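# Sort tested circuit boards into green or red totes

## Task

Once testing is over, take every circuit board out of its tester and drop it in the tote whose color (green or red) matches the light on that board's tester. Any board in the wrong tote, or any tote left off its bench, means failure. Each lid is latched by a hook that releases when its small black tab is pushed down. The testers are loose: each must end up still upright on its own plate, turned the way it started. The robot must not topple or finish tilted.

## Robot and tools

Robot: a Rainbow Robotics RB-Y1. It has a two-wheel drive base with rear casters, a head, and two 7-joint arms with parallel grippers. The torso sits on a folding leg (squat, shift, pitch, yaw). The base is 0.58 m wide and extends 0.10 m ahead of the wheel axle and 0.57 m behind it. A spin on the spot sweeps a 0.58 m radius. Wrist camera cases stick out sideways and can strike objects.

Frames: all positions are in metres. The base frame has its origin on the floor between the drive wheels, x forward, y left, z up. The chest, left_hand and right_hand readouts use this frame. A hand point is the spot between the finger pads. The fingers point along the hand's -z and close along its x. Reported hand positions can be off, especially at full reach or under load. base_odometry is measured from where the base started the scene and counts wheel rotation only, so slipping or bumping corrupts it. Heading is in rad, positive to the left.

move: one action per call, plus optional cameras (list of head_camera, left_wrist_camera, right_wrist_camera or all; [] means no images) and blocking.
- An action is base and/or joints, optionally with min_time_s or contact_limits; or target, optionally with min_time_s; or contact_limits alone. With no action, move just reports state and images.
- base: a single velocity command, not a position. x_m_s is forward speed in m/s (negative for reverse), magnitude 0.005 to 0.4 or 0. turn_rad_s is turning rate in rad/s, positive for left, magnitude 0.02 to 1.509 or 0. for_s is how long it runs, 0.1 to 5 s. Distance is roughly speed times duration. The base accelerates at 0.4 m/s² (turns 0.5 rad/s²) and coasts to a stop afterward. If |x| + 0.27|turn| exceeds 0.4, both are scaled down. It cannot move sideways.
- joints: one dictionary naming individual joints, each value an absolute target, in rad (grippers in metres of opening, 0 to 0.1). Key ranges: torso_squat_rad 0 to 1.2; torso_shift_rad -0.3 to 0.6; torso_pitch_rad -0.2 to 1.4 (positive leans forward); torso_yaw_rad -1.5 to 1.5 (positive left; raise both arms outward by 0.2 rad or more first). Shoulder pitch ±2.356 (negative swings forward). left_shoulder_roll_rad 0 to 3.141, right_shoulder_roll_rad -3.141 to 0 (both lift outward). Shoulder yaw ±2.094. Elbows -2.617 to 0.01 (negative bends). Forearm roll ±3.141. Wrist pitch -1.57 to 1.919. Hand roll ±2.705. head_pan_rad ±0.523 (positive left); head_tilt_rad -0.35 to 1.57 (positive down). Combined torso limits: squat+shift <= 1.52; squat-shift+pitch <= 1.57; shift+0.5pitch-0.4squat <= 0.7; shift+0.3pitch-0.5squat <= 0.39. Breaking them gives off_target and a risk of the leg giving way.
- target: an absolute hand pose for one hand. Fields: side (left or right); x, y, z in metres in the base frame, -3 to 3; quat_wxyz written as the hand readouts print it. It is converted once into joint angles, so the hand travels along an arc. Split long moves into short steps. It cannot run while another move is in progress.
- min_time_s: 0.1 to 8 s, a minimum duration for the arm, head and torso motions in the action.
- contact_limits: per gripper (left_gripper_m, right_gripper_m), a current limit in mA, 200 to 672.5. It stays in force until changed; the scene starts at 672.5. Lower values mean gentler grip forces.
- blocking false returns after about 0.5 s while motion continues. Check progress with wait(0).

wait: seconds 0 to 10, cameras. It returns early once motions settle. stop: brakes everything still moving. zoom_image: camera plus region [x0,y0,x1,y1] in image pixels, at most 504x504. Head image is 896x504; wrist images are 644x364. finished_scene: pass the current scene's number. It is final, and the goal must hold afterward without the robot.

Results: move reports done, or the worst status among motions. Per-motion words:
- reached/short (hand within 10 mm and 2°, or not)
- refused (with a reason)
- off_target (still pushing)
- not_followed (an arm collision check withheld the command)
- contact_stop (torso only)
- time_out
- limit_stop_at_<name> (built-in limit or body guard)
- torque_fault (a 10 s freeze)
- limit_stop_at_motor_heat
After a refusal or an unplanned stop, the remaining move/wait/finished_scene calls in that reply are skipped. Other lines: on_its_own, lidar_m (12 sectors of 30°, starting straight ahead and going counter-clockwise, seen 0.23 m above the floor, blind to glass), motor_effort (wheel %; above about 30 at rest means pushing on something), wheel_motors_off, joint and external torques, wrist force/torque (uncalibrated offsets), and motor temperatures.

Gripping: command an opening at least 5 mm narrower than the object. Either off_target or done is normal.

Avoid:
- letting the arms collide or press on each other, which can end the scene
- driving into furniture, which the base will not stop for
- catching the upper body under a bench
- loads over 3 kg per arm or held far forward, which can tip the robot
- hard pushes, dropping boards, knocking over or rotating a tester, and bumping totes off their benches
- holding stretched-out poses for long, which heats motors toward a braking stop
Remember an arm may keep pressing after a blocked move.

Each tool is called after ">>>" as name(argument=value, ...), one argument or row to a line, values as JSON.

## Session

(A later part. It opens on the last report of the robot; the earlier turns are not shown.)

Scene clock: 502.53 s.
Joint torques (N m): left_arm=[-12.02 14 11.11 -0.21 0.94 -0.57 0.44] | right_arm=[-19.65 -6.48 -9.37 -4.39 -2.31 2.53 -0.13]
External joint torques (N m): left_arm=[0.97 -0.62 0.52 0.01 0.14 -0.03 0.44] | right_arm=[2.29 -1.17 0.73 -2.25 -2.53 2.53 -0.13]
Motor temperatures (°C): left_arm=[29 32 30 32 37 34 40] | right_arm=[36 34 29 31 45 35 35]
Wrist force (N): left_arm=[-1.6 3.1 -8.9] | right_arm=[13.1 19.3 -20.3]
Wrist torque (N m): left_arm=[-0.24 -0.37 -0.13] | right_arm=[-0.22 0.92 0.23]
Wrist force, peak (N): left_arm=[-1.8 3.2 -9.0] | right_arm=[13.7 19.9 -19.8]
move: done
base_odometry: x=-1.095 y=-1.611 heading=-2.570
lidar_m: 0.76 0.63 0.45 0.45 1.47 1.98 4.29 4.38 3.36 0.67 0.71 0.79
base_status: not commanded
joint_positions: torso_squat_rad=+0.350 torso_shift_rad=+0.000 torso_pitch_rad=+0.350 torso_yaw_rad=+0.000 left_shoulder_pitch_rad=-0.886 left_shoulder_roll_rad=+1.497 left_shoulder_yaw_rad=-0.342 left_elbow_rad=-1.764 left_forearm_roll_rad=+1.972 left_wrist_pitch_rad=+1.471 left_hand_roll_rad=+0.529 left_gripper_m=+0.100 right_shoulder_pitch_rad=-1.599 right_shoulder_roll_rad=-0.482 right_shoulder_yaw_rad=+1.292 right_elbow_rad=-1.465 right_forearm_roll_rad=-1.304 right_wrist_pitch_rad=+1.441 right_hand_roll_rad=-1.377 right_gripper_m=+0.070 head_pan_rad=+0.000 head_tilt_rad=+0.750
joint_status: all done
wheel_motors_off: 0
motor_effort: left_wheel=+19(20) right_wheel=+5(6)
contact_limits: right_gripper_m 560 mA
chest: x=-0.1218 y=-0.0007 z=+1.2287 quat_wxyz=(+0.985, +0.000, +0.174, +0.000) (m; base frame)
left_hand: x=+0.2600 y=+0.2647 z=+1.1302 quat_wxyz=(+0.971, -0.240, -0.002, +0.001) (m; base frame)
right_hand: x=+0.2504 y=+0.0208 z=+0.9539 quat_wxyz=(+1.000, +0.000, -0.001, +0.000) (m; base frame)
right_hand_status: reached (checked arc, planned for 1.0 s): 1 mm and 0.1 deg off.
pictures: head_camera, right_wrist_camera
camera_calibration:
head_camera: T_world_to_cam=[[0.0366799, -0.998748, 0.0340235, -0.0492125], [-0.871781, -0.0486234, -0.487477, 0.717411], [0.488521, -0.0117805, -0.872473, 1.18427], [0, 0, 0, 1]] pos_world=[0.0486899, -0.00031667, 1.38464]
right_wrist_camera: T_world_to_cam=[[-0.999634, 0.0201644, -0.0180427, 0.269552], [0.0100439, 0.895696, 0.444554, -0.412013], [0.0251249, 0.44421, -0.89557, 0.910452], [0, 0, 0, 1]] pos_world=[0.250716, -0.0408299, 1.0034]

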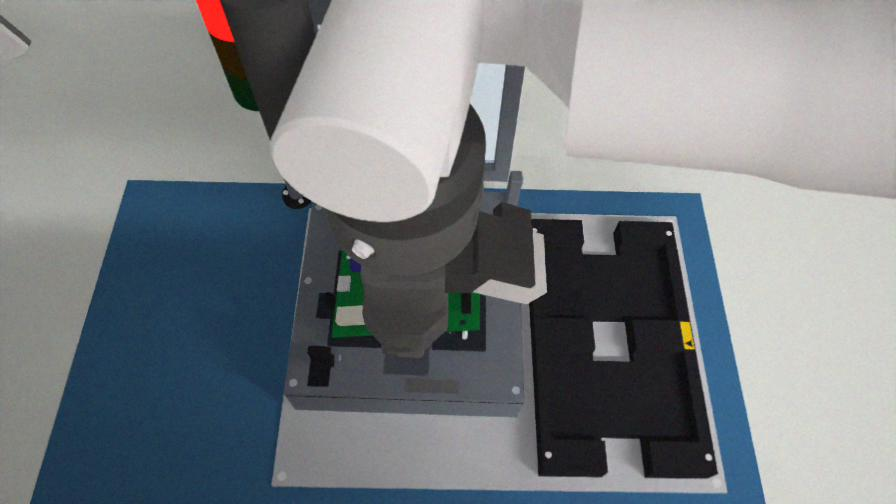

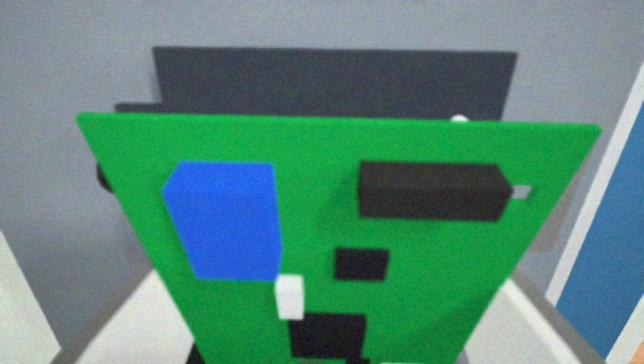

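>>> move(
  target={"side":"right","x":0.25,"y":0.0235,"z":0.954,"quat_wxyz":[1,0,0,0]},
  cameras=["head_camera","right_wrist_camera"],
  min_time_s=1,
)

Scene clock: 511.37 s.
Joint torques (N m): left_arm=[-11.8 13.92 11.1 -0.25 0.92 -0.53 0.4] | right_arm=[-22.29 1.71 -10.74 -3.15 -1.38 -1.24 0.05]
External joint torques (N m): left_arm=[1.18 -0.7 0.5 -0.04 0.12 0.01 0.4] | right_arm=[-0.32 6.99 -0.66 -1.02 -1.61 -1.25 0.05]
Motor temperatures (°C): left_arm=[29 32 30 32 37 34 40] | right_arm=[36 34 29 31 45 35 35]
Wrist force (N): left_arm=[-1.8 3.1 -8.7] | right_arm=[5.5 3.8 -13.8]
Wrist torque (N m): left_arm=[-0.24 -0.40 -0.14] | right_arm=[-0.20 0.85 0.13]
Wrist force, peak (N): left_arm=[-1.7 3.4 -9.1] | right_arm=[13.3 19.5 -20.6]
move: done
base_odometry: x=-1.095 y=-1.611 heading=-2.570
lidar_m: 0.76 0.63 0.45 0.44 1.45 1.97 4.28 4.39 3.36 0.67 0.71 0.80
base_status: not commanded
joint_positions: torso_squat_rad=+0.350 torso_shift_rad=+0.000 torso_pitch_rad=+0.350 torso_yaw_rad=+0.000 left_shoulder_pitch_rad=-0.886 left_shoulder_roll_rad=+1.497 left_shoulder_yaw_rad=-0.342 left_elbow_rad=-1.764 left_forearm_roll_rad=+1.972 left_wrist_pitch_rad=+1.471 left_hand_roll_rad=+0.529 left_gripper_m=+0.100 right_shoulder_pitch_rad=-1.602 right_shoulder_roll_rad=-0.474 right_shoulder_yaw_rad=+1.292 right_elbow_rad=-1.455 right_forearm_roll_rad=-1.305 right_wrist_pitch_rad=+1.443 right_hand_roll_rad=-1.378 right_gripper_m=+0.070 head_pan_rad=+0.000 head_tilt_rad=+0.750
joint_status: all done
wheel_motors_off: 0
motor_effort: left_wheel=+19(20) right_wheel=+5(6)
contact_limits: right_gripper_m 560 mA
chest: x=-0.1219 y=-0.0008 z=+1.2287 quat_wxyz=(+0.985, +0.000, +0.174, +0.000) (m; base frame)
left_hand: x=+0.2600 y=+0.2646 z=+1.1302 quat_wxyz=(+0.971, -0.240, -0.002, +0.000) (m; base frame)
right_hand: x=+0.2506 y=+0.0225 z=+0.9540 quat_wxyz=(+1.000, +0.000, +0.000, -0.001) (m; base frame)
right_hand_status: reached (checked arc, planned for 1.0 s): 1 mm and 0.1 deg off.
pictures: head_camera, right_wrist_camera
camera_calibration:
head_camera: T_world_to_cam=[[0.036572, -0.998753, 0.0339941, -0.0492539], [-0.871776, -0.048515, -0.487496, 0.717417], [0.488537, -0.0118065, -0.872463, 1.18427], [0, 0, 0, 1]] pos_world=[0.0486675, -0.000404888, 1.38464]
right_wrist_camera: T_world_to_cam=[[-0.9996, 0.0220982, -0.0176726, 0.269302], [0.0119802, 0.89635, 0.443186, -0.412757], [0.0256344, 0.442797, -0.896255, 0.91029], [0, 0, 0, 1]] pos_world=[0.250805, -0.0390508, 1.00354]

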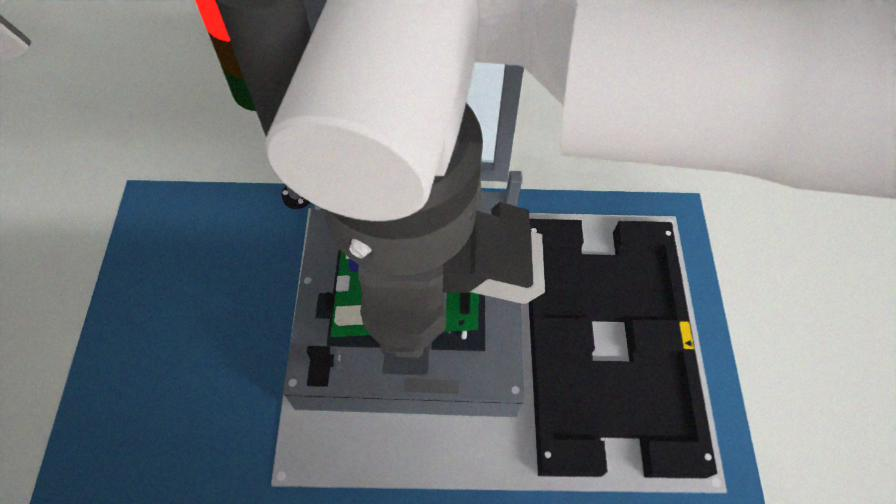

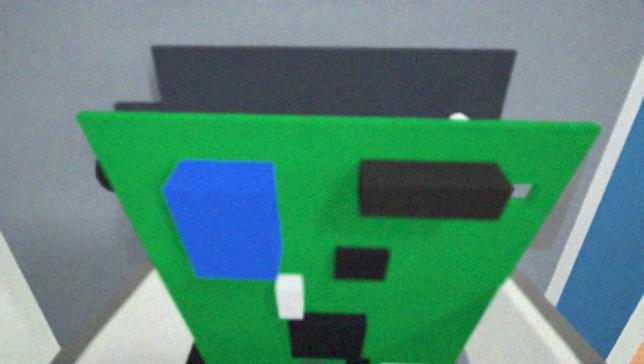

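>>> move(
  target={"side":"right","x":0.25,"y":0.022,"z":0.963,"quat_wxyz":[1,0,0,0]},
  cameras=["right_wrist_camera"],
  min_time_s=1.5,
)

Scene clock: 517.10 s.
Joint torques (N m): left_arm=[-11.75 13.9 10.81 -0.22 0.96 -0.57 0.5] | right_arm=[-22.01 -6.43 -10.71 -2.27 -0.35 0.14 -0.32]
External joint torques (N m): left_arm=[1.23 -0.73 0.21 0 0.15 -0.03 0.5] | right_arm=[-0.03 -1.03 -0.53 -0.21 -0.57 0.14 -0.32]
Motor temperatures (°C): left_arm=[29 32 30 32 37 34 40] | right_arm=[36 34 29 31 45 35 35]
Wrist force (N): left_arm=[-1.7 3.1 -8.8] | right_arm=[2.4 10.5 -13.4]
Wrist torque (N m): left_arm=[-0.25 -0.39 -0.15] | right_arm=[-0.04 0.86 0.51]
Wrist force, peak (N): left_arm=[-1.6 3.5 -9.1] | right_arm=[7.6 7.6 -17.0]
move: done
base_odometry: x=-1.095 y=-1.611 heading=-2.570
lidar_m: 0.75 0.63 0.45 0.45 1.47 1.96 4.29 4.39 3.37 0.66 0.71 0.80
base_status: not commanded
joint_positions: torso_squat_rad=+0.350 torso_shift_rad=+0.000 torso_pitch_rad=+0.350 torso_yaw_rad=+0.000 left_shoulder_pitch_rad=-0.886 left_shoulder_roll_rad=+1.497 left_shoulder_yaw_rad=-0.342 left_elbow_rad=-1.764 left_forearm_roll_rad=+1.972 left_wrist_pitch_rad=+1.471 left_hand_roll_rad=+0.529 left_gripper_m=+0.100 right_shoulder_pitch_rad=-1.614 right_shoulder_roll_rad=-0.485 right_shoulder_yaw_rad=+1.281 right_elbow_rad=-1.474 right_forearm_roll_rad=-1.318 right_wrist_pitch_rad=+1.459 right_hand_roll_rad=-1.383 right_gripper_m=+0.070 head_pan_rad=+0.000 head_tilt_rad=+0.750
joint_status: all done
wheel_motors_off: 0
motor_effort: left_wheel=+19(20) right_wheel=+3(6)
contact_limits: right_gripper_m 560 mA
chest: x=-0.1219 y=-0.0008 z=+1.2287 quat_wxyz=(+0.985, +0.000, +0.174, +0.000) (m; base frame)
left_hand: x=+0.2600 y=+0.2646 z=+1.1302 quat_wxyz=(+0.971, -0.240, -0.002, +0.000) (m; base frame)
right_hand: x=+0.2499 y=+0.0221 z=+0.9627 quat_wxyz=(+1.000, +0.000, +0.000, +0.000) (m; base frame)
right_hand_status: reached (checked arc, planned for 1.5 s): 0 mm and 0.0 deg off.
pictures: right_wrist_camera
camera_calibration:
right_wrist_camera: T_world_to_cam=[[-0.999662, 0.0197137, -0.0169621, 0.268206], [0.0101403, 0.896065, 0.443808, -0.416388], [0.0239482, 0.443485, -0.895962, 0.918424], [0, 0, 0, 1]] pos_world=[0.250343, -0.0394843, 1.01222]

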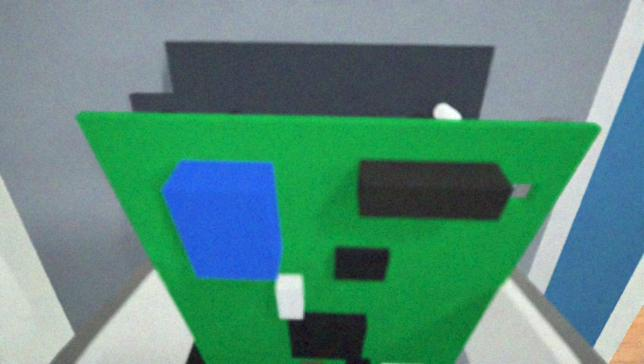

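>>> move(
  target={"side":"right","x":0.25,"y":0.022,"z":0.985,"quat_wxyz":[1,0,0,0]},
  cameras=[],
  min_time_s=1,
)

>>> move(
  target={"side":"right","x":0.25,"y":0.0,"z":1.12,"quat_wxyz":[1,0,0,0]},
  cameras=["right_wrist_camera"],
  min_time_s=1.5,
)

>>> move(
  target={"side":"right","x":0.25,"y":-0.3,"z":1.15,"quat_wxyz":[1,0,0,0]},
  cameras=["head_camera","right_wrist_camera"],
  min_time_s=2,
)

Scene clock: 525.07 s.
Joint torques (N m): left_arm=[-11.82 13.99 10.88 -0.26 0.83 -0.46 0.5] | right_arm=[-21.59 -6.66 -11.04 -2.04 -0.34 0.16 -0.39]
External joint torques (N m): left_arm=[1.16 -0.64 0.29 -0.05 0.03 0.08 0.51] | right_arm=[0.47 -0.97 -0.68 -0.2 -0.56 0.16 -0.39]
Motor temperatures (°C): left_arm=[29 32 30 32 37 34 40] | right_arm=[36 34 29 31 45 35 35]
Wrist force (N): left_arm=[-1.8 3.1 -8.7] | right_arm=[2.1 10.6 -13.4]
Wrist torque (N m): left_arm=[-0.26 -0.39 -0.15] | right_arm=[-0.05 0.84 0.50]
Wrist force, peak (N): left_arm=[-1.6 3.3 -9.1] | right_arm=[2.4 11.0 -13.8]
move: done
base_odometry: x=-1.095 y=-1.611 heading=-2.570
lidar_m: 0.75 0.62 0.45 0.44 1.45 1.96 4.29 4.39 3.36 0.67 0.71 0.79
base_status: not commanded
joint_positions: torso_squat_rad=+0.350 torso_shift_rad=+0.000 torso_pitch_rad=+0.350 torso_yaw_rad=+0.000 left_shoulder_pitch_rad=-0.886 left_shoulder_roll_rad=+1.497 left_shoulder_yaw_rad=-0.342 left_elbow_rad=-1.764 left_forearm_roll_rad=+1.972 left_wrist_pitch_rad=+1.471 left_hand_roll_rad=+0.529 left_gripper_m=+0.100 right_shoulder_pitch_rad=-1.647 right_shoulder_roll_rad=-0.507 right_shoulder_yaw_rad=+1.254 right_elbow_rad=-1.507 right_forearm_roll_rad=-1.352 right_wrist_pitch_rad=+1.498 right_hand_roll_rad=-1.397 right_gripper_m=+0.070 head_pan_rad=+0.000 head_tilt_rad=+0.750
joint_status: all done
wheel_motors_off: 0
motor_effort: left_wheel=+18(20) right_wheel=+5(7)
contact_limits: right_gripper_m 560 mA
chest: x=-0.1219 y=-0.0008 z=+1.2287 quat_wxyz=(+0.985, +0.000, +0.174, +0.000) (m; base frame)
left_hand: x=+0.2600 y=+0.2646 z=+1.1302 quat_wxyz=(+0.971, -0.240, -0.002, +0.000) (m; base frame)
right_hand: x=+0.2499 y=+0.0221 z=+0.9849 quat_wxyz=(+1.000, +0.000, +0.000, +0.000) (m; base frame)
right_hand_status: reached (checked arc, planned for 1.0 s): 0 mm and 0.0 deg off.
pictures: none
No camera images: "cameras" was empty.

Scene clock: 526.90 s.
Joint torques (N m): left_arm=[-11.7 14.23 10.92 -0.12 0.96 -0.57 0.45] | right_arm=[-21.28 -7.66 -11.19 -0.47 -0.3 0.11 -0.37]
External joint torques (N m): left_arm=[1.29 -0.4 0.32 0.09 0.16 -0.03 0.46] | right_arm=[0.75 -0.59 -0.53 -0.36 -0.52 0.1 -0.37]
Motor temperatures (°C): left_arm=[29 32 30 32 37 34 40] | right_arm=[36 34 29 31 45 35 35]
Wrist force (N): left_arm=[-1.3 2.9 -8.8] | right_arm=[2.0 11.0 -13.8]
Wrist torque (N m): left_arm=[-0.22 -0.34 -0.15] | right_arm=[-0.08 0.83 0.52]
Wrist force, peak (N): left_arm=[-1.8 3.2 -9.1] | right_arm=[2.5 11.2 -13.8]
move: done
base_odometry: x=-1.095 y=-1.611 heading=-2.570
lidar_m: 0.75 0.63 0.45 0.44 1.45 1.98 4.28 4.39 3.36 0.66 0.70 0.80
base_status: not commanded
joint_positions: torso_squat_rad=+0.350 torso_shift_rad=+0.000 torso_pitch_rad=+0.350 torso_yaw_rad=+0.000 left_shoulder_pitch_rad=-0.886 left_shoulder_roll_rad=+1.497 left_shoulder_yaw_rad=-0.342 left_elbow_rad=-1.764 left_forearm_roll_rad=+1.972 left_wrist_pitch_rad=+1.471 left_hand_roll_rad=+0.529 left_gripper_m=+0.100 right_shoulder_pitch_rad=-1.842 right_shoulder_roll_rad=-0.657 right_shoulder_yaw_rad=+1.076 right_elbow_rad=-1.620 right_forearm_roll_rad=-1.586 right_wrist_pitch_rad=+1.724 right_hand_roll_rad=-1.422 right_gripper_m=+0.070 head_pan_rad=+0.000 head_tilt_rad=+0.750
joint_status: all done
wheel_motors_off: 0
motor_effort: left_wheel=+19(20) right_wheel=+3(6)
contact_limits: right_gripper_m 560 mA
chest: x=-0.1219 y=-0.0008 z=+1.2287 quat_wxyz=(+0.985, +0.000, +0.174, +0.000) (m; base frame)
left_hand: x=+0.2600 y=+0.2646 z=+1.1302 quat_wxyz=(+0.971, -0.240, -0.002, +0.000) (m; base frame)
right_hand: x=+0.2501 y=+0.0003 z=+1.1196 quat_wxyz=(+1.000, +0.000, +0.000, +0.000) (m; base frame)
right_hand_status: reached (checked arc, planned for 1.5 s): 1 mm and 0.1 deg off.
pictures: right_wrist_camera
camera_calibration:
right_wrist_camera: T_world_to_cam=[[-0.999663, 0.0193422, -0.0172979, 0.271785], [0.00965018, 0.895922, 0.444107, -0.466688], [0.0240876, 0.443791, -0.895807, 1.06844], [0, 0, 0, 1]] pos_world=[0.250461, -0.0613044, 1.16908]

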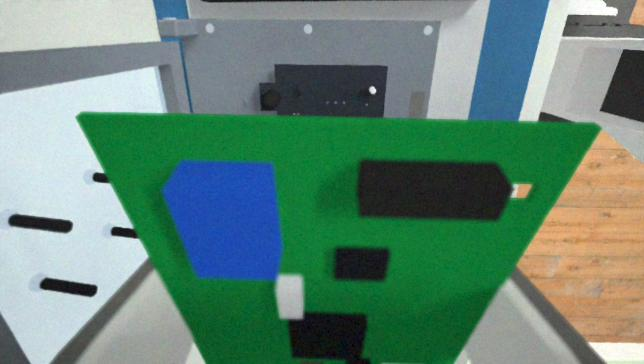

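Scene clock: 529.23 s.
Joint torques (N m): left_arm=[-11.78 14.18 10.9 -0.14 0.92 -0.5 0.44] | right_arm=[-12.52 -10.29 -11.12 1.15 -0.28 -0.25 0.01]
External joint torques (N m): left_arm=[1.2 -0.45 0.3 0.07 0.11 0.04 0.45] | right_arm=[2.14 0.26 -0.58 -0.57 -0.54 -0.23 0.01]
Motor temperatures (°C): left_arm=[29 32 30 32 37 34 40] | right_arm=[36 34 29 31 45 35 35]
Wrist force (N): left_arm=[-1.3 3.0 -8.8] | right_arm=[2.0 10.8 -13.4]
Wrist torque (N m): left_arm=[-0.24 -0.33 -0.15] | right_arm=[-0.06 0.83 0.53]
Wrist force, peak (N): left_arm=[-1.5 3.2 -9.1] | right_arm=[2.2 11.0 -14.0]
move: done
base_odometry: x=-1.095 y=-1.611 heading=-2.570
lidar_m: 0.76 0.63 0.45 0.45 1.47 1.97 4.28 4.39 3.36 0.66 0.71 0.79
base_status: not commanded
joint_positions: torso_squat_rad=+0.350 torso_shift_rad=+0.000 torso_pitch_rad=+0.350 torso_yaw_rad=+0.000 left_shoulder_pitch_rad=-0.886 left_shoulder_roll_rad=+1.497 left_shoulder_yaw_rad=-0.342 left_elbow_rad=-1.764 left_forearm_roll_rad=+1.972 left_wrist_pitch_rad=+1.471 left_hand_roll_rad=+0.529 left_gripper_m=+0.100 right_shoulder_pitch_rad=-1.492 right_shoulder_roll_rad=-1.588 right_shoulder_yaw_rad=+0.907 right_elbow_rad=-1.893 right_forearm_roll_rad=-1.776 right_wrist_pitch_rad=+1.647 right_hand_roll_rad=-0.769 right_gripper_m=+0.070 head_pan_rad=+0.000 head_tilt_rad=+0.750
joint_status: all done
wheel_motors_off: 0
motor_effort: left_wheel=+18(19) right_wheel=+4(6)
contact_limits: right_gripper_m 560 mA
chest: x=-0.1219 y=-0.0007 z=+1.2287 quat_wxyz=(+0.985, +0.000, +0.174, +0.000) (m; base frame)
left_hand: x=+0.2599 y=+0.2647 z=+1.1303 quat_wxyz=(+0.971, -0.240, -0.002, +0.000) (m; base frame)
right_hand: x=+0.2501 y=-0.3000 z=+1.1502 quat_wxyz=(+1.000, +0.000, -0.001, +0.000) (m; base frame)
right_hand_status: reached (checked arc, planned for 2.0 s): 0 mm and 0.1 deg off.
pictures: head_camera, right_wrist_camera
camera_calibration:
head_camera: T_world_to_cam=[[0.0366004, -0.998751, 0.0340168, -0.0492515], [-0.871732, -0.048552, -0.487571, 0.717449], [0.488613, -0.0118082, -0.87242, 1.18427], [0, 0, 0, 1]] pos_world=[0.0485743, -0.000372143, 1.38467]
right_wrist_camera: T_world_to_cam=[[-0.999617, 0.02076, -0.0183038, 0.27973], [0.0104922, 0.896223, 0.44348, -0.210635], [0.0256109, 0.443118, -0.896097, 1.22889], [0, 0, 0, 1]] pos_world=[0.25036, -0.361577, 1.19974]

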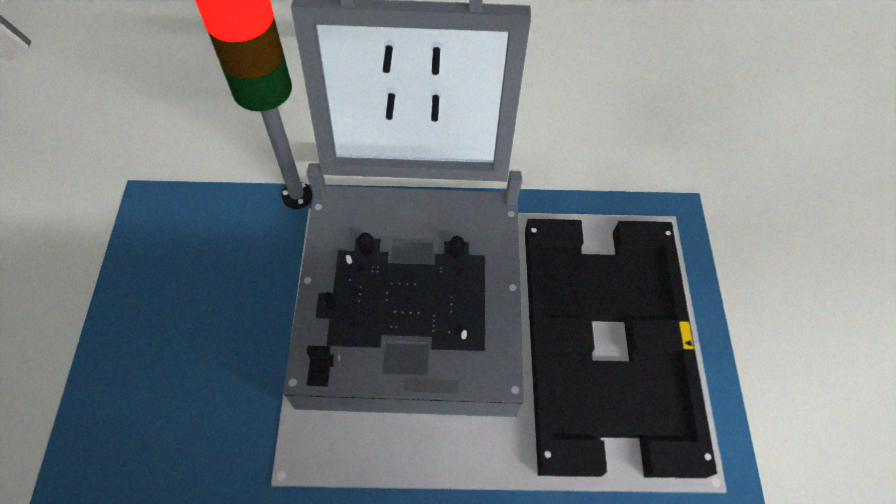

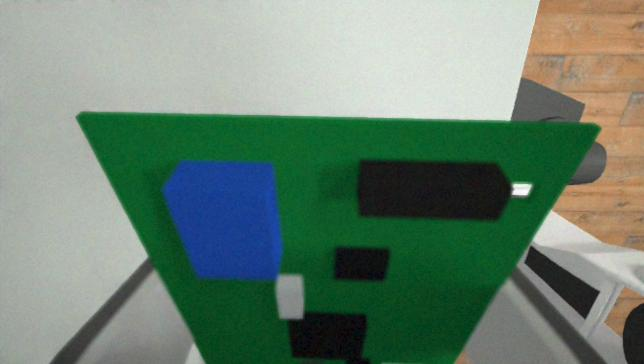

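>>> move(
  joints={"torso_squat_rad":0,"torso_pitch_rad":0.3,"head_tilt_rad":0.3},
  cameras=[],
)

>>> move(
  base={"x_m_s":-0.25,"for_s":4.2},
  cameras=[],
)

>>> move(
  base={"turn_rad_s":0.8,"for_s":3.888},
  cameras=["head_camera"],
)

Scene clock: 540.43 s.
Joint torques (N m): left_arm=[-12.01 13.8 10.97 0.01 0.87 -0.65 0.46] | right_arm=[-12.66 -9.55 -10.99 1.5 -0.12 -0.29 0.15]
External joint torques (N m): left_arm=[1.2 -0.53 0.37 0.02 0.12 -0.03 0.47] | right_arm=[2.06 0.43 -0.49 -0.46 -0.44 -0.2 0.15]
Motor temperatures (°C): left_arm=[29 32 30 32 37 34 40] | right_arm=[36 34 29 31 45 35 35]
Wrist force (N): left_arm=[-2.0 3.0 -8.8] | right_arm=[1.6 10.8 -13.3]
Wrist torque (N m): left_arm=[-0.21 -0.43 -0.16] | right_arm=[-0.04 0.80 0.51]
Wrist force, peak (N): left_arm=[-2.1 3.3 -9.1] | right_arm=[2.2 11.0 -13.9]
move: done
base_odometry: x=-1.095 y=-1.611 heading=-2.570
lidar_m: 0.75 0.63 0.45 0.45 1.47 1.97 4.29 4.38 3.36 0.66 0.71 0.79
base_status: not commanded
joint_positions: torso_squat_rad=+0.000 torso_shift_rad=+0.000 torso_pitch_rad=+0.300 torso_yaw_rad=+0.000 left_shoulder_pitch_rad=-0.886 left_shoulder_roll_rad=+1.497 left_shoulder_yaw_rad=-0.342 left_elbow_rad=-1.764 left_forearm_roll_rad=+1.972 left_wrist_pitch_rad=+1.471 left_hand_roll_rad=+0.529 left_gripper_m=+0.100 right_shoulder_pitch_rad=-1.492 right_shoulder_roll_rad=-1.588 right_shoulder_yaw_rad=+0.907 right_elbow_rad=-1.893 right_forearm_roll_rad=-1.776 right_wrist_pitch_rad=+1.647 right_hand_roll_rad=-0.769 right_gripper_m=+0.070 head_pan_rad=+0.000 head_tilt_rad=+0.300
joint_status: all done
wheel_motors_off: 0
motor_effort: left_wheel=+17(19) right_wheel=+5(6)
contact_limits: right_gripper_m 560 mA
chest: x=-0.1366 y=-0.0008 z=+1.2761 quat_wxyz=(+0.989, +0.000, +0.149, +0.000) (m; base frame)
left_hand: x=+0.2497 y=+0.2646 z=+1.1969 quat_wxyz=(+0.970, -0.240, -0.026, -0.006) (m; base frame)
right_hand: x=+0.2388 y=-0.3000 z=+1.2163 quat_wxyz=(+1.000, +0.000, -0.026, +0.000) (m; base frame)
pictures: none
No camera images: "cameras" was empty.

Scene clock: 545.87 s.
Joint torques (N m): left_arm=[-12.11 13.78 10.91 -0.05 0.88 -0.51 0.52] | right_arm=[-12.65 -9.33 -10.86 1.79 -0.08 -0.22 0]
External joint torques (N m): left_arm=[1.1 -0.55 0.31 -0.04 0.13 0.11 0.53] | right_arm=[2.07 0.65 -0.35 -0.17 -0.41 -0.12 0]
Motor temperatures (°C): left_arm=[29 32 30 32 37 34 40] | right_arm=[36 34 29 31 45 35 35]
Wrist force (N): left_arm=[-2.1 3.0 -8.9] | right_arm=[2.1 10.9 -13.6]
Wrist torque (N m): left_arm=[-0.22 -0.45 -0.16] | right_arm=[-0.08 0.86 0.52]
Wrist force, peak (N): left_arm=[-2.2 3.1 -9.2] | right_arm=[2.4 11.2 -13.6]
move: done
base_odometry: x=-0.212 y=-1.043 heading=-2.570
lidar_m: 1.76 1.22 1.45 1.39 1.44 1.94 3.24 3.39 3.38 3.24 1.53 1.32
base_status: done (sent for 4.2 of 4.2 s)
joint_positions: torso_squat_rad=+0.000 torso_shift_rad=+0.000 torso_pitch_rad=+0.300 torso_yaw_rad=+0.000 left_shoulder_pitch_rad=-0.886 left_shoulder_roll_rad=+1.497 left_shoulder_yaw_rad=-0.342 left_elbow_rad=-1.764 left_forearm_roll_rad=+1.972 left_wrist_pitch_rad=+1.471 left_hand_roll_rad=+0.529 left_gripper_m=+0.100 right_shoulder_pitch_rad=-1.492 right_shoulder_roll_rad=-1.588 right_shoulder_yaw_rad=+0.907 right_elbow_rad=-1.894 right_forearm_roll_rad=-1.776 right_wrist_pitch_rad=+1.647 right_hand_roll_rad=-0.769 right_gripper_m=+0.070 head_pan_rad=+0.000 head_tilt_rad=+0.300
joint_status: not commanded
wheel_motors_off: 0
motor_effort: left_wheel=+7(31) right_wheel=-3(24)
contact_limits: right_gripper_m 560 mA
chest: x=-0.1366 y=-0.0008 z=+1.2761 quat_wxyz=(+0.989, +0.000, +0.149, +0.000) (m; base frame)
left_hand: x=+0.2497 y=+0.2646 z=+1.1969 quat_wxyz=(+0.970, -0.240, -0.027, -0.006) (m; base frame)
right_hand: x=+0.2388 y=-0.3000 z=+1.2163 quat_wxyz=(+1.000, +0.000, -0.026, +0.000) (m; base frame)
pictures: none
No camera images: "cameras" was empty.

Scene clock: 551.67 s.
Joint torques (N m): left_arm=[-12 13.76 10.72 -0.04 0.89 -0.56 0.49] | right_arm=[-12.84 -9.48 -10.89 1.89 -0.04 -0.34 0.11]
External joint torques (N m): left_arm=[1.21 -0.57 0.12 -0.03 0.14 0.06 0.5] | right_arm=[1.87 0.5 -0.38 -0.07 -0.37 -0.24 0.11]
Motor temperatures (°C): left_arm=[29 32 30 32 37 34 40] | right_arm=[35 34 29 31 45 35 35]
Wrist force (N): left_arm=[-1.7 2.9 -8.5] | right_arm=[1.8 10.6 -13.1]
Wrist torque (N m): left_arm=[-0.23 -0.41 -0.15] | right_arm=[-0.05 0.83 0.54]
Wrist force, peak (N): left_arm=[-2.1 3.1 -9.2] | right_arm=[2.3 11.2 -13.7]
move: done
base_odometry: x=-0.211 y=-1.043 heading=+0.550
lidar_m: 3.23 3.28 3.41 3.24 1.65 1.31 1.81 1.25 1.48 1.41 1.44 1.90
base_status: done (sent for 3.9 of 3.9 s)
joint_positions: torso_squat_rad=+0.000 torso_shift_rad=+0.000 torso_pitch_rad=+0.300 torso_yaw_rad=+0.000 left_shoulder_pitch_rad=-0.886 left_shoulder_roll_rad=+1.497 left_shoulder_yaw_rad=-0.342 left_elbow_rad=-1.764 left_forearm_roll_rad=+1.972 left_wrist_pitch_rad=+1.471 left_hand_roll_rad=+0.529 left_gripper_m=+0.100 right_shoulder_pitch_rad=-1.492 right_shoulder_roll_rad=-1.588 right_shoulder_yaw_rad=+0.907 right_elbow_rad=-1.894 right_forearm_roll_rad=-1.776 right_wrist_pitch_rad=+1.647 right_hand_roll_rad=-0.769 right_gripper_m=+0.070 head_pan_rad=+0.000 head_tilt_rad=+0.300
joint_status: not commanded
wheel_motors_off: 0
motor_effort: left_wheel=+1(26) right_wheel=+2(27)
contact_limits: right_gripper_m 560 mA
chest: x=-0.1366 y=-0.0007 z=+1.2761 quat_wxyz=(+0.989, +0.000, +0.149, +0.000) (m; base frame)
left_hand: x=+0.2497 y=+0.2646 z=+1.1969 quat_wxyz=(+0.970, -0.240, -0.027, -0.006) (m; base frame)
right_hand: x=+0.2388 y=-0.3000 z=+1.2163 quat_wxyz=(+1.000, +0.000, -0.026, +0.000) (m; base frame)
pictures: head_camera
camera_calibration:
head_camera: T_world_to_cam=[[0.0153947, -0.99876, 0.0473497, -0.0708302], [-0.531245, -0.0482886, -0.845841, 1.26442], [0.847078, -0.0121328, -0.53133, 0.762979], [0, 0, 0, 1]] pos_world=[0.0265067, -0.000428018, 1.47825]

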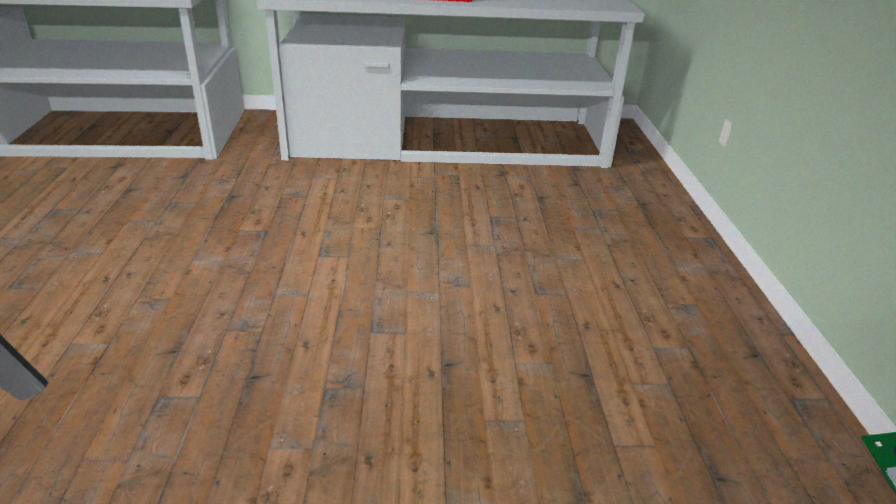

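>>> move(
  base={"x_m_s":0.35,"for_s":5},
  cameras=[],
)

>>> move(
  base={"x_m_s":0.3,"for_s":1.8},
  cameras=["head_camera"],
)

Scene clock: 568.23 s.
Joint torques (N m): left_arm=[-12.21 13.7 10.71 -0.01 0.85 -0.6 0.45] | right_arm=[-12.76 -9.34 -10.28 1.8 -0.01 -0.26 0.13]
External joint torques (N m): left_arm=[1 -0.63 0.11 0 0.1 0.02 0.46] | right_arm=[1.95 0.64 0.23 -0.16 -0.33 -0.17 0.13]
Motor temperatures (°C): left_arm=[29 32 30 32 37 34 40] | right_arm=[35 34 29 31 45 35 35]
Wrist force (N): left_arm=[-2.2 2.9 -8.9] | right_arm=[1.9 10.6 -13.8]
Wrist torque (N m): left_arm=[-0.22 -0.47 -0.16] | right_arm=[-0.04 0.84 0.52]
Wrist force, peak (N): left_arm=[-1.9 3.4 -9.1] | right_arm=[2.3 11.0 -13.9]
move: done
base_odometry: x=+1.281 y=-0.128 heading=+0.550
lidar_m: 1.49 1.52 2.73 3.31 3.39 3.05 2.94 1.97 1.39 1.32 1.34 1.71
base_status: done (sent for 5 of 5 s)
joint_positions: torso_squat_rad=+0.000 torso_shift_rad=+0.000 torso_pitch_rad=+0.300 torso_yaw_rad=+0.000 left_shoulder_pitch_rad=-0.886 left_shoulder_roll_rad=+1.497 left_shoulder_yaw_rad=-0.342 left_elbow_rad=-1.764 left_forearm_roll_rad=+1.972 left_wrist_pitch_rad=+1.471 left_hand_roll_rad=+0.529 left_gripper_m=+0.100 right_shoulder_pitch_rad=-1.492 right_shoulder_roll_rad=-1.588 right_shoulder_yaw_rad=+0.907 right_elbow_rad=-1.894 right_forearm_roll_rad=-1.776 right_wrist_pitch_rad=+1.647 right_hand_roll_rad=-0.769 right_gripper_m=+0.070 head_pan_rad=+0.000 head_tilt_rad=+0.300
joint_status: not commanded
wheel_motors_off: 0
motor_effort: left_wheel=+1(29) right_wheel=-4(28)
contact_limits: right_gripper_m 560 mA
chest: x=-0.1366 y=-0.0007 z=+1.2761 quat_wxyz=(+0.989, +0.000, +0.149, +0.000) (m; base frame)
left_hand: x=+0.2497 y=+0.2646 z=+1.1968 quat_wxyz=(+0.970, -0.240, -0.026, -0.006) (m; base frame)
right_hand: x=+0.2389 y=-0.3000 z=+1.2163 quat_wxyz=(+1.000, +0.000, -0.026, +0.000) (m; base frame)
pictures: none
No camera images: "cameras" was empty.

Scene clock: 571.13 s.
Joint torques (N m): left_arm=[-12.17 13.61 10.81 -0.04 0.86 -0.63 0.49] | right_arm=[-12.79 -9.36 -10.56 1.81 0.05 -0.26 0.14]
External joint torques (N m): left_arm=[1.04 -0.71 0.21 -0.02 0.11 0 0.5] | right_arm=[1.92 0.62 -0.05 -0.16 -0.28 -0.17 0.14]
Motor temperatures (°C): left_arm=[29 32 30 32 37 34 40] | right_arm=[35 34 29 31 45 35 35]
Wrist force (N): left_arm=[-2.1 2.9 -9.0] | right_arm=[1.8 10.9 -13.3]
Wrist torque (N m): left_arm=[-0.20 -0.45 -0.18] | right_arm=[-0.08 0.84 0.52]
Wrist force, peak (N): left_arm=[-2.0 3.3 -9.4] | right_arm=[1.9 11.0 -13.9]
move: done
base_odometry: x=+1.741 y=+0.154 heading=+0.550
lidar_m: 1.00 0.97 1.23 2.94 3.43 3.56 3.46 1.94 1.35 1.29 1.31 1.26
base_status: done (sent for 1.8 of 1.8 s)
joint_positions: torso_squat_rad=+0.000 torso_shift_rad=+0.000 torso_pitch_rad=+0.300 torso_yaw_rad=+0.000 left_shoulder_pitch_rad=-0.886 left_shoulder_roll_rad=+1.497 left_shoulder_yaw_rad=-0.342 left_elbow_rad=-1.764 left_forearm_roll_rad=+1.972 left_wrist_pitch_rad=+1.471 left_hand_roll_rad=+0.529 left_gripper_m=+0.100 right_shoulder_pitch_rad=-1.492 right_shoulder_roll_rad=-1.588 right_shoulder_yaw_rad=+0.907 right_elbow_rad=-1.894 right_forearm_roll_rad=-1.776 right_wrist_pitch_rad=+1.647 right_hand_roll_rad=-0.769 right_gripper_m=+0.070 head_pan_rad=+0.000 head_tilt_rad=+0.300
joint_status: not commanded
wheel_motors_off: 0
motor_effort: left_wheel=-2(25) right_wheel=-4(21)
contact_limits: right_gripper_m 560 mA
chest: x=-0.1366 y=-0.0007 z=+1.2761 quat_wxyz=(+0.989, +0.000, +0.149, +0.000) (m; base frame)
left_hand: x=+0.2497 y=+0.2646 z=+1.1968 quat_wxyz=(+0.970, -0.240, -0.026, -0.006) (m; base frame)
right_hand: x=+0.2389 y=-0.3000 z=+1.2163 quat_wxyz=(+1.000, +0.000, -0.026, +0.000) (m; base frame)
pictures: head_camera
camera_calibration:
head_camera: T_world_to_cam=[[0.0154007, -0.99876, 0.0473478, -0.0708275], [-0.53135, -0.0482886, -0.845775, 1.26435], [0.847012, -0.0121327, -0.531435, 0.763041], [0, 0, 0, 1]] pos_world=[0.0265986, -0.000428131, 1.47822]

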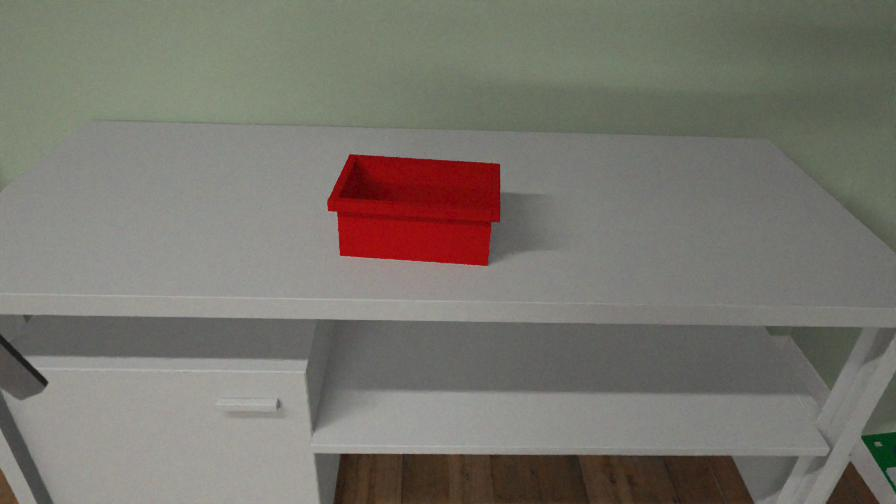

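>>> move(
  base={"x_m_s":0.2,"for_s":3.35},
  cameras=[],
)

>>> move(
  target={"side":"right","x":0.35,"y":-0.02,"z":1.16,"quat_wxyz":[1,0,0,0]},
  cameras=[],
  min_time_s=2,
)

>>> move(
  joints={"torso_squat_rad":0.4,"torso_pitch_rad":0.52,"head_tilt_rad":0.75},
  cameras=["head_camera","right_wrist_camera"],
)

Scene clock: 584.33 s.
Joint torques (N m): left_arm=[-12.02 13.56 10.94 -0.05 0.92 -0.61 0.43] | right_arm=[-13.21 -9.25 -10.41 1.79 0.07 -0.27 0.09]
External joint torques (N m): left_arm=[1.19 -0.76 0.35 -0.03 0.16 0.01 0.44] | right_arm=[1.51 0.73 0.09 -0.18 -0.26 -0.18 0.09]
Motor temperatures (°C): left_arm=[29 32 30 32 37 34 40] | right_arm=[35 34 29 31 45 35 35]
Wrist force (N): left_arm=[-2.2 2.9 -8.7] | right_arm=[1.7 10.5 -13.5]
Wrist torque (N m): left_arm=[-0.19 -0.46 -0.16] | right_arm=[-0.03 0.82 0.51]
Wrist force, peak (N): left_arm=[-2.3 3.2 -9.1] | right_arm=[1.6 11.2 -14.0]
move: done
base_odometry: x=+2.315 y=+0.506 heading=+0.551
lidar_m: 0.92 0.37 0.37 0.87 3.45 4.27 4.12 1.88 1.32 1.25 0.87 0.97
base_status: done (sent for 3.37 of 3.37 s)
joint_positions: torso_squat_rad=+0.000 torso_shift_rad=+0.000 torso_pitch_rad=+0.300 torso_yaw_rad=+0.000 left_shoulder_pitch_rad=-0.886 left_shoulder_roll_rad=+1.497 left_shoulder_yaw_rad=-0.342 left_elbow_rad=-1.764 left_forearm_roll_rad=+1.972 left_wrist_pitch_rad=+1.471 left_hand_roll_rad=+0.529 left_gripper_m=+0.100 right_shoulder_pitch_rad=-1.492 right_shoulder_roll_rad=-1.588 right_shoulder_yaw_rad=+0.907 right_elbow_rad=-1.894 right_forearm_roll_rad=-1.776 right_wrist_pitch_rad=+1.647 right_hand_roll_rad=-0.769 right_gripper_m=+0.070 head_pan_rad=+0.000 head_tilt_rad=+0.300
joint_status: not commanded
wheel_motors_off: 0
motor_effort: left_wheel=-1(24) right_wheel=-3(20)
contact_limits: right_gripper_m 560 mA
chest: x=-0.1366 y=-0.0007 z=+1.2761 quat_wxyz=(+0.989, +0.000, +0.149, +0.000) (m; base frame)
left_hand: x=+0.2497 y=+0.2646 z=+1.1968 quat_wxyz=(+0.970, -0.240, -0.026, -0.006) (m; base frame)
right_hand: x=+0.2389 y=-0.3000 z=+1.2163 quat_wxyz=(+1.000, +0.000, -0.026, +0.000) (m; base frame)
pictures: none
No camera images: "cameras" was empty.

Scene clock: 586.70 s.
Joint torques (N m): left_arm=[-12.22 13.62 10.87 0.02 0.8 -0.53 0.41] | right_arm=[-24.16 -8.16 -6.1 0.05 0.33 0.16 -0.22]
External joint torques (N m): left_arm=[1 -0.7 0.27 0.03 0.05 0.09 0.42] | right_arm=[1.74 0.64 1.69 0.96 0.08 0.18 -0.22]
Motor temperatures (°C): left_arm=[29 32 30 32 37 34 40] | right_arm=[35 34 29 31 45 35 35]
Wrist force (N): left_arm=[-2.1 3.0 -8.8] | right_arm=[1.9 11.0 -13.7]
Wrist torque (N m): left_arm=[-0.24 -0.45 -0.16] | right_arm=[-0.08 0.83 0.53]
Wrist force, peak (N): left_arm=[-2.2 3.0 -9.1] | right_arm=[2.1 11.3 -14.2]
move: done
base_odometry: x=+2.315 y=+0.506 heading=+0.551
lidar_m: 0.91 0.37 0.36 0.87 3.45 4.27 4.13 1.87 1.32 1.25 0.88 0.97
base_status: not commanded
joint_positions: torso_squat_rad=+0.000 torso_shift_rad=+0.000 torso_pitch_rad=+0.300 torso_yaw_rad=+0.000 left_shoulder_pitch_rad=-0.886 left_shoulder_roll_rad=+1.497 left_shoulder_yaw_rad=-0.342 left_elbow_rad=-1.764 left_forearm_roll_rad=+1.972 left_wrist_pitch_rad=+1.471 left_hand_roll_rad=+0.529 left_gripper_m=+0.100 right_shoulder_pitch_rad=-1.859 right_shoulder_roll_rad=-0.480 right_shoulder_yaw_rad=+1.091 right_elbow_rad=-0.913 right_forearm_roll_rad=-1.491 right_wrist_pitch_rad=+1.693 right_hand_roll_rad=-0.883 right_gripper_m=+0.070 head_pan_rad=+0.000 head_tilt_rad=+0.300
joint_status: all done
wheel_motors_off: 0
motor_effort: left_wheel=+1(3) right_wheel=-3(5)
contact_limits: right_gripper_m 560 mA
chest: x=-0.1366 y=-0.0008 z=+1.2761 quat_wxyz=(+0.989, +0.000, +0.149, +0.000) (m; base frame)
left_hand: x=+0.2497 y=+0.2646 z=+1.1969 quat_wxyz=(+0.970, -0.240, -0.026, -0.006) (m; base frame)
right_hand: x=+0.3496 y=-0.0200 z=+1.1603 quat_wxyz=(+1.000, +0.001, -0.002, +0.000) (m; base frame)
right_hand_status: reached (checked arc, planned for 2.0 s): 0 mm and 0.2 deg off.
pictures: none
No camera images: "cameras" was empty.

Scene clock: 588.80 s.
Joint torques (N m): left_arm=[-10.96 14.6 10.61 -0.9 1.09 -0.26 0.46] | right_arm=[-24.11 -6.38 -6.66 -0.98 -0.1 0.34 -0.24]
External joint torques (N m): left_arm=[1.01 -0.76 0.21 0 0.13 -0.01 0.46] | right_arm=[1.59 0.73 0.95 1.14 0 0.07 -0.23]
Motor temperatures (°C): left_arm=[29 32 30 32 37 34 40] | right_arm=[35 34 29 31 45 35 35]
Wrist force (N): left_arm=[-0.6 2.9 -8.8] | right_arm=[3.6 10.5 -13.5]
Wrist torque (N m): left_arm=[-0.20 -0.34 -0.15] | right_arm=[-0.01 0.90 0.57]
Wrist force, peak (N): left_arm=[-1.2 3.1 -9.2] | right_arm=[2.6 11.2 -14.1]
move: done
base_odometry: x=+2.315 y=+0.506 heading=+0.551
lidar_m: 0.91 0.37 0.36 0.88 3.45 4.27 4.13 1.88 1.32 1.25 0.88 0.97
base_status: not commanded
joint_positions: torso_squat_rad=+0.400 torso_shift_rad=+0.000 torso_pitch_rad=+0.520 torso_yaw_rad=+0.000 left_shoulder_pitch_rad=-0.886 left_shoulder_roll_rad=+1.497 left_shoulder_yaw_rad=-0.342 left_elbow_rad=-1.764 left_forearm_roll_rad=+1.972 left_wrist_pitch_rad=+1.471 left_hand_roll_rad=+0.529 left_gripper_m=+0.100 right_shoulder_pitch_rad=-1.859 right_shoulder_roll_rad=-0.480 right_shoulder_yaw_rad=+1.091 right_elbow_rad=-0.913 right_forearm_roll_rad=-1.491 right_wrist_pitch_rad=+1.693 right_hand_roll_rad=-0.883 right_gripper_m=+0.070 head_pan_rad=+0.000 head_tilt_rad=+0.750
joint_status: all done
wheel_motors_off: 0
motor_effort: left_wheel=+2(3) right_wheel=-1(5)
contact_limits: right_gripper_m 560 mA
chest: x=-0.0743 y=-0.0007 z=+1.1938 quat_wxyz=(+0.966, +0.000, +0.257, +0.000) (m; base frame)
left_hand: x=+0.2854 y=+0.2648 z=+1.0321 quat_wxyz=(+0.967, -0.239, +0.080, +0.021) (m; base frame)
right_hand: x=+0.3749 y=-0.0199 z=+0.9746 quat_wxyz=(+0.994, +0.001, +0.108, +0.000) (m; base frame)
pictures: head_camera, right_wrist_camera
camera_calibration:
head_camera: T_world_to_cam=[[0.0419609, -0.998746, 0.0273158, -0.0413817], [-0.941636, -0.0486717, -0.333095, 0.552324], [0.334007, -0.0117446, -0.942497, 1.20267], [0, 0, 0, 1]] pos_world=[0.120126, -0.000322395, 1.31862]
right_wrist_camera: T_world_to_cam=[[-0.979911, 0.0203554, 0.198392, 0.176934], [0.106298, 0.895005, 0.433205, -0.411048], [-0.168743, 0.445591, -0.87919, 1.00065], [0, 0, 0, 1]] pos_world=[0.385926, -0.0815916, 1.02273]

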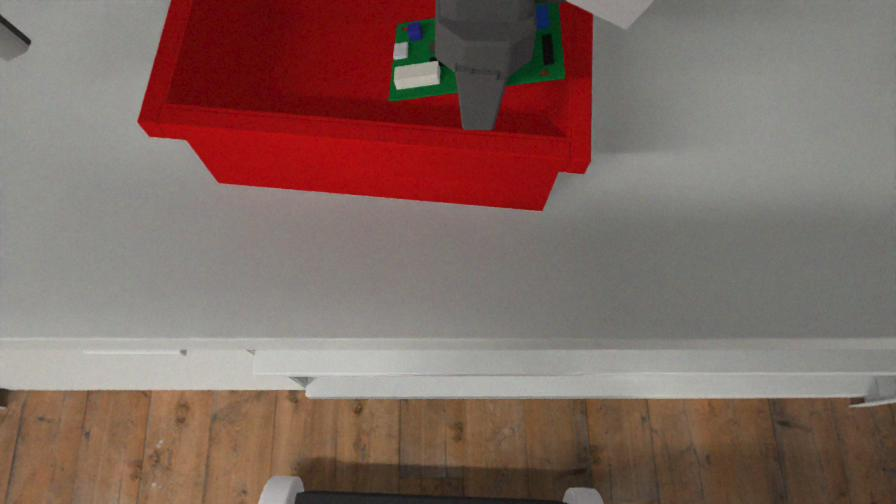

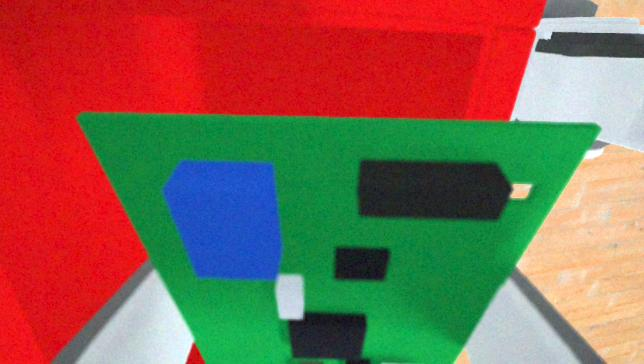

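>>> move(
  target={"side":"right","x":0.385,"y":-0.005,"z":1.02,"quat_wxyz":[1,0,0,0]},
  cameras=[],
)

>>> move(
  target={"side":"right","x":0.418,"y":-0.005,"z":0.99,"quat_wxyz":[1,0,0,0]},
  cameras=["head_camera","right_wrist_camera"],
)

Scene clock: 599.47 s.
Joint torques (N m): left_arm=[-10.99 14.5 10.69 -0.88 1.07 -0.23 0.45] | right_arm=[-22.99 -6.8 -8.64 -1.52 0.13 -0.2 0.08]
External joint torques (N m): left_arm=[0.98 -0.86 0.29 0.01 0.11 0.01 0.45] | right_arm=[1.98 0.31 0.78 0.08 -0.1 -0.2 0.08]
Motor temperatures (°C): left_arm=[29 32 30 32 37 34 40] | right_arm=[36 34 29 31 45 35 35]
Wrist force (N): left_arm=[-0.7 2.9 -8.7] | right_arm=[2.0 10.6 -13.7]
Wrist torque (N m): left_arm=[-0.20 -0.35 -0.15] | right_arm=[-0.05 0.80 0.53]
Wrist force, peak (N): left_arm=[-0.7 3.1 -9.1] | right_arm=[2.8 11.2 -14.8]
move: done
base_odometry: x=+2.315 y=+0.506 heading=+0.551
lidar_m: 0.92 0.37 0.37 0.87 3.45 4.27 4.13 1.87 1.33 1.25 0.88 0.96
base_status: not commanded
joint_positions: torso_squat_rad=+0.400 torso_shift_rad=+0.000 torso_pitch_rad=+0.520 torso_yaw_rad=+0.000 left_shoulder_pitch_rad=-0.886 left_shoulder_roll_rad=+1.497 left_shoulder_yaw_rad=-0.342 left_elbow_rad=-1.764 left_forearm_roll_rad=+1.972 left_wrist_pitch_rad=+1.471 left_hand_roll_rad=+0.529 left_gripper_m=+0.100 right_shoulder_pitch_rad=-1.914 right_shoulder_roll_rad=-0.577 right_shoulder_yaw_rad=+1.091 right_elbow_rad=-1.212 right_forearm_roll_rad=-1.412 right_wrist_pitch_rad=+1.660 right_hand_roll_rad=-1.094 right_gripper_m=+0.070 head_pan_rad=+0.000 head_tilt_rad=+0.750
joint_status: all done
wheel_motors_off: 0
motor_effort: left_wheel=+2(4) right_wheel=-2(4)
contact_limits: right_gripper_m 560 mA
chest: x=-0.0744 y=-0.0007 z=+1.1938 quat_wxyz=(+0.966, +0.000, +0.257, +0.000) (m; base frame)
left_hand: x=+0.2853 y=+0.2647 z=+1.0322 quat_wxyz=(+0.967, -0.239, +0.080, +0.021) (m; base frame)
right_hand: x=+0.3846 y=-0.0048 z=+1.0204 quat_wxyz=(+1.000, +0.000, +0.002, +0.001) (m; base frame)
right_hand_status: reached (checked arc, planned for 0.6 s): 1 mm and 0.3 deg off.
pictures: none
No camera images: "cameras" was empty.

Scene clock: 600.60 s.
Joint torques (N m): left_arm=[-11.16 14.33 10.73 -0.77 1.05 -0.23 0.55] | right_arm=[-23.79 -5.66 -7 -0.85 0.05 -0.12 -0.13]
External joint torques (N m): left_arm=[0.81 -1.03 0.33 0.12 0.09 0.02 0.54] | right_arm=[2.25 1.64 1.01 0.96 -0.2 -0.1 -0.13]
Motor temperatures (°C): left_arm=[29 32 30 32 37 34 40] | right_arm=[36 34 29 31 45 35 35]
Wrist force (N): left_arm=[-0.7 2.9 -8.6] | right_arm=[2.0 10.8 -13.7]
Wrist torque (N m): left_arm=[-0.20 -0.36 -0.15] | right_arm=[-0.05 0.79 0.53]
Wrist force, peak (N): left_arm=[-0.8 3.0 -9.1] | right_arm=[1.9 11.1 -14.2]
move: done
base_odometry: x=+2.315 y=+0.506 heading=+0.551
lidar_m: 0.92 0.37 0.37 0.87 3.44 4.27 4.14 1.88 1.32 1.25 0.88 0.97
base_status: not commanded
joint_positions: torso_squat_rad=+0.400 torso_shift_rad=+0.000 torso_pitch_rad=+0.520 torso_yaw_rad=+0.000 left_shoulder_pitch_rad=-0.886 left_shoulder_roll_rad=+1.497 left_shoulder_yaw_rad=-0.342 left_elbow_rad=-1.764 left_forearm_roll_rad=+1.972 left_wrist_pitch_rad=+1.471 left_hand_roll_rad=+0.529 left_gripper_m=+0.100 right_shoulder_pitch_rad=-1.910 right_shoulder_roll_rad=-0.484 right_shoulder_yaw_rad=+1.116 right_elbow_rad=-0.958 right_forearm_roll_rad=-1.368 right_wrist_pitch_rad=+1.576 right_hand_roll_rad=-0.934 right_gripper_m=+0.070 head_pan_rad=+0.000 head_tilt_rad=+0.750
joint_status: all done
wheel_motors_off: 0
motor_effort: left_wheel=+3(4) right_wheel=-3(4)
contact_limits: right_gripper_m 560 mA
chest: x=-0.0744 y=-0.0007 z=+1.1938 quat_wxyz=(+0.966, +0.000, +0.257, +0.000) (m; base frame)
left_hand: x=+0.2853 y=+0.2648 z=+1.0322 quat_wxyz=(+0.967, -0.239, +0.080, +0.021) (m; base frame)
right_hand: x=+0.4173 y=-0.0054 z=+0.9903 quat_wxyz=(+1.000, +0.001, -0.003, +0.000) (m; base frame)
right_hand_status: reached (checked arc, planned for 0.6 s): 1 mm and 0.4 deg off.
pictures: head_camera, right_wrist_camera
camera_calibration:
head_camera: T_world_to_cam=[[0.0419571, -0.998747, 0.0272867, -0.0413628], [-0.941602, -0.0486596, -0.333194, 0.552402], [0.334104, -0.0117134, -0.942463, 1.20267], [0, 0, 0, 1]] pos_world=[0.120062, -0.000343962, 1.31865]
right_wrist_camera: T_world_to_cam=[[-0.999501, 0.021116, -0.0234735, 0.442954], [0.00840934, 0.894637, 0.446715, -0.40788], [0.0304331, 0.446295, -0.894368, 0.947133], [0, 0, 0, 1]] pos_world=[0.417339, -0.0671496, 1.03969]

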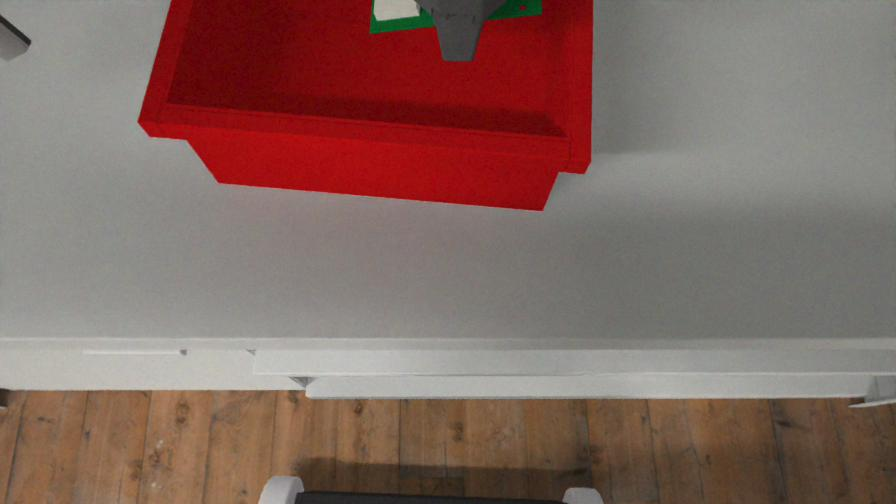

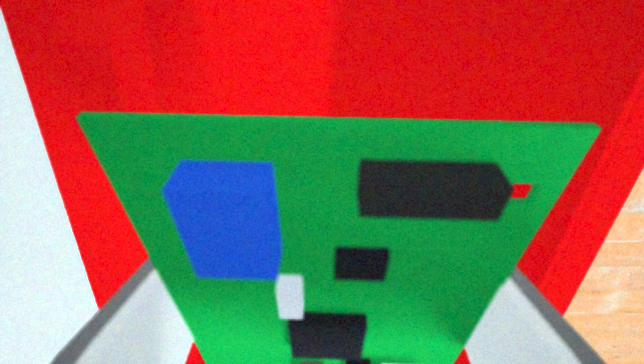

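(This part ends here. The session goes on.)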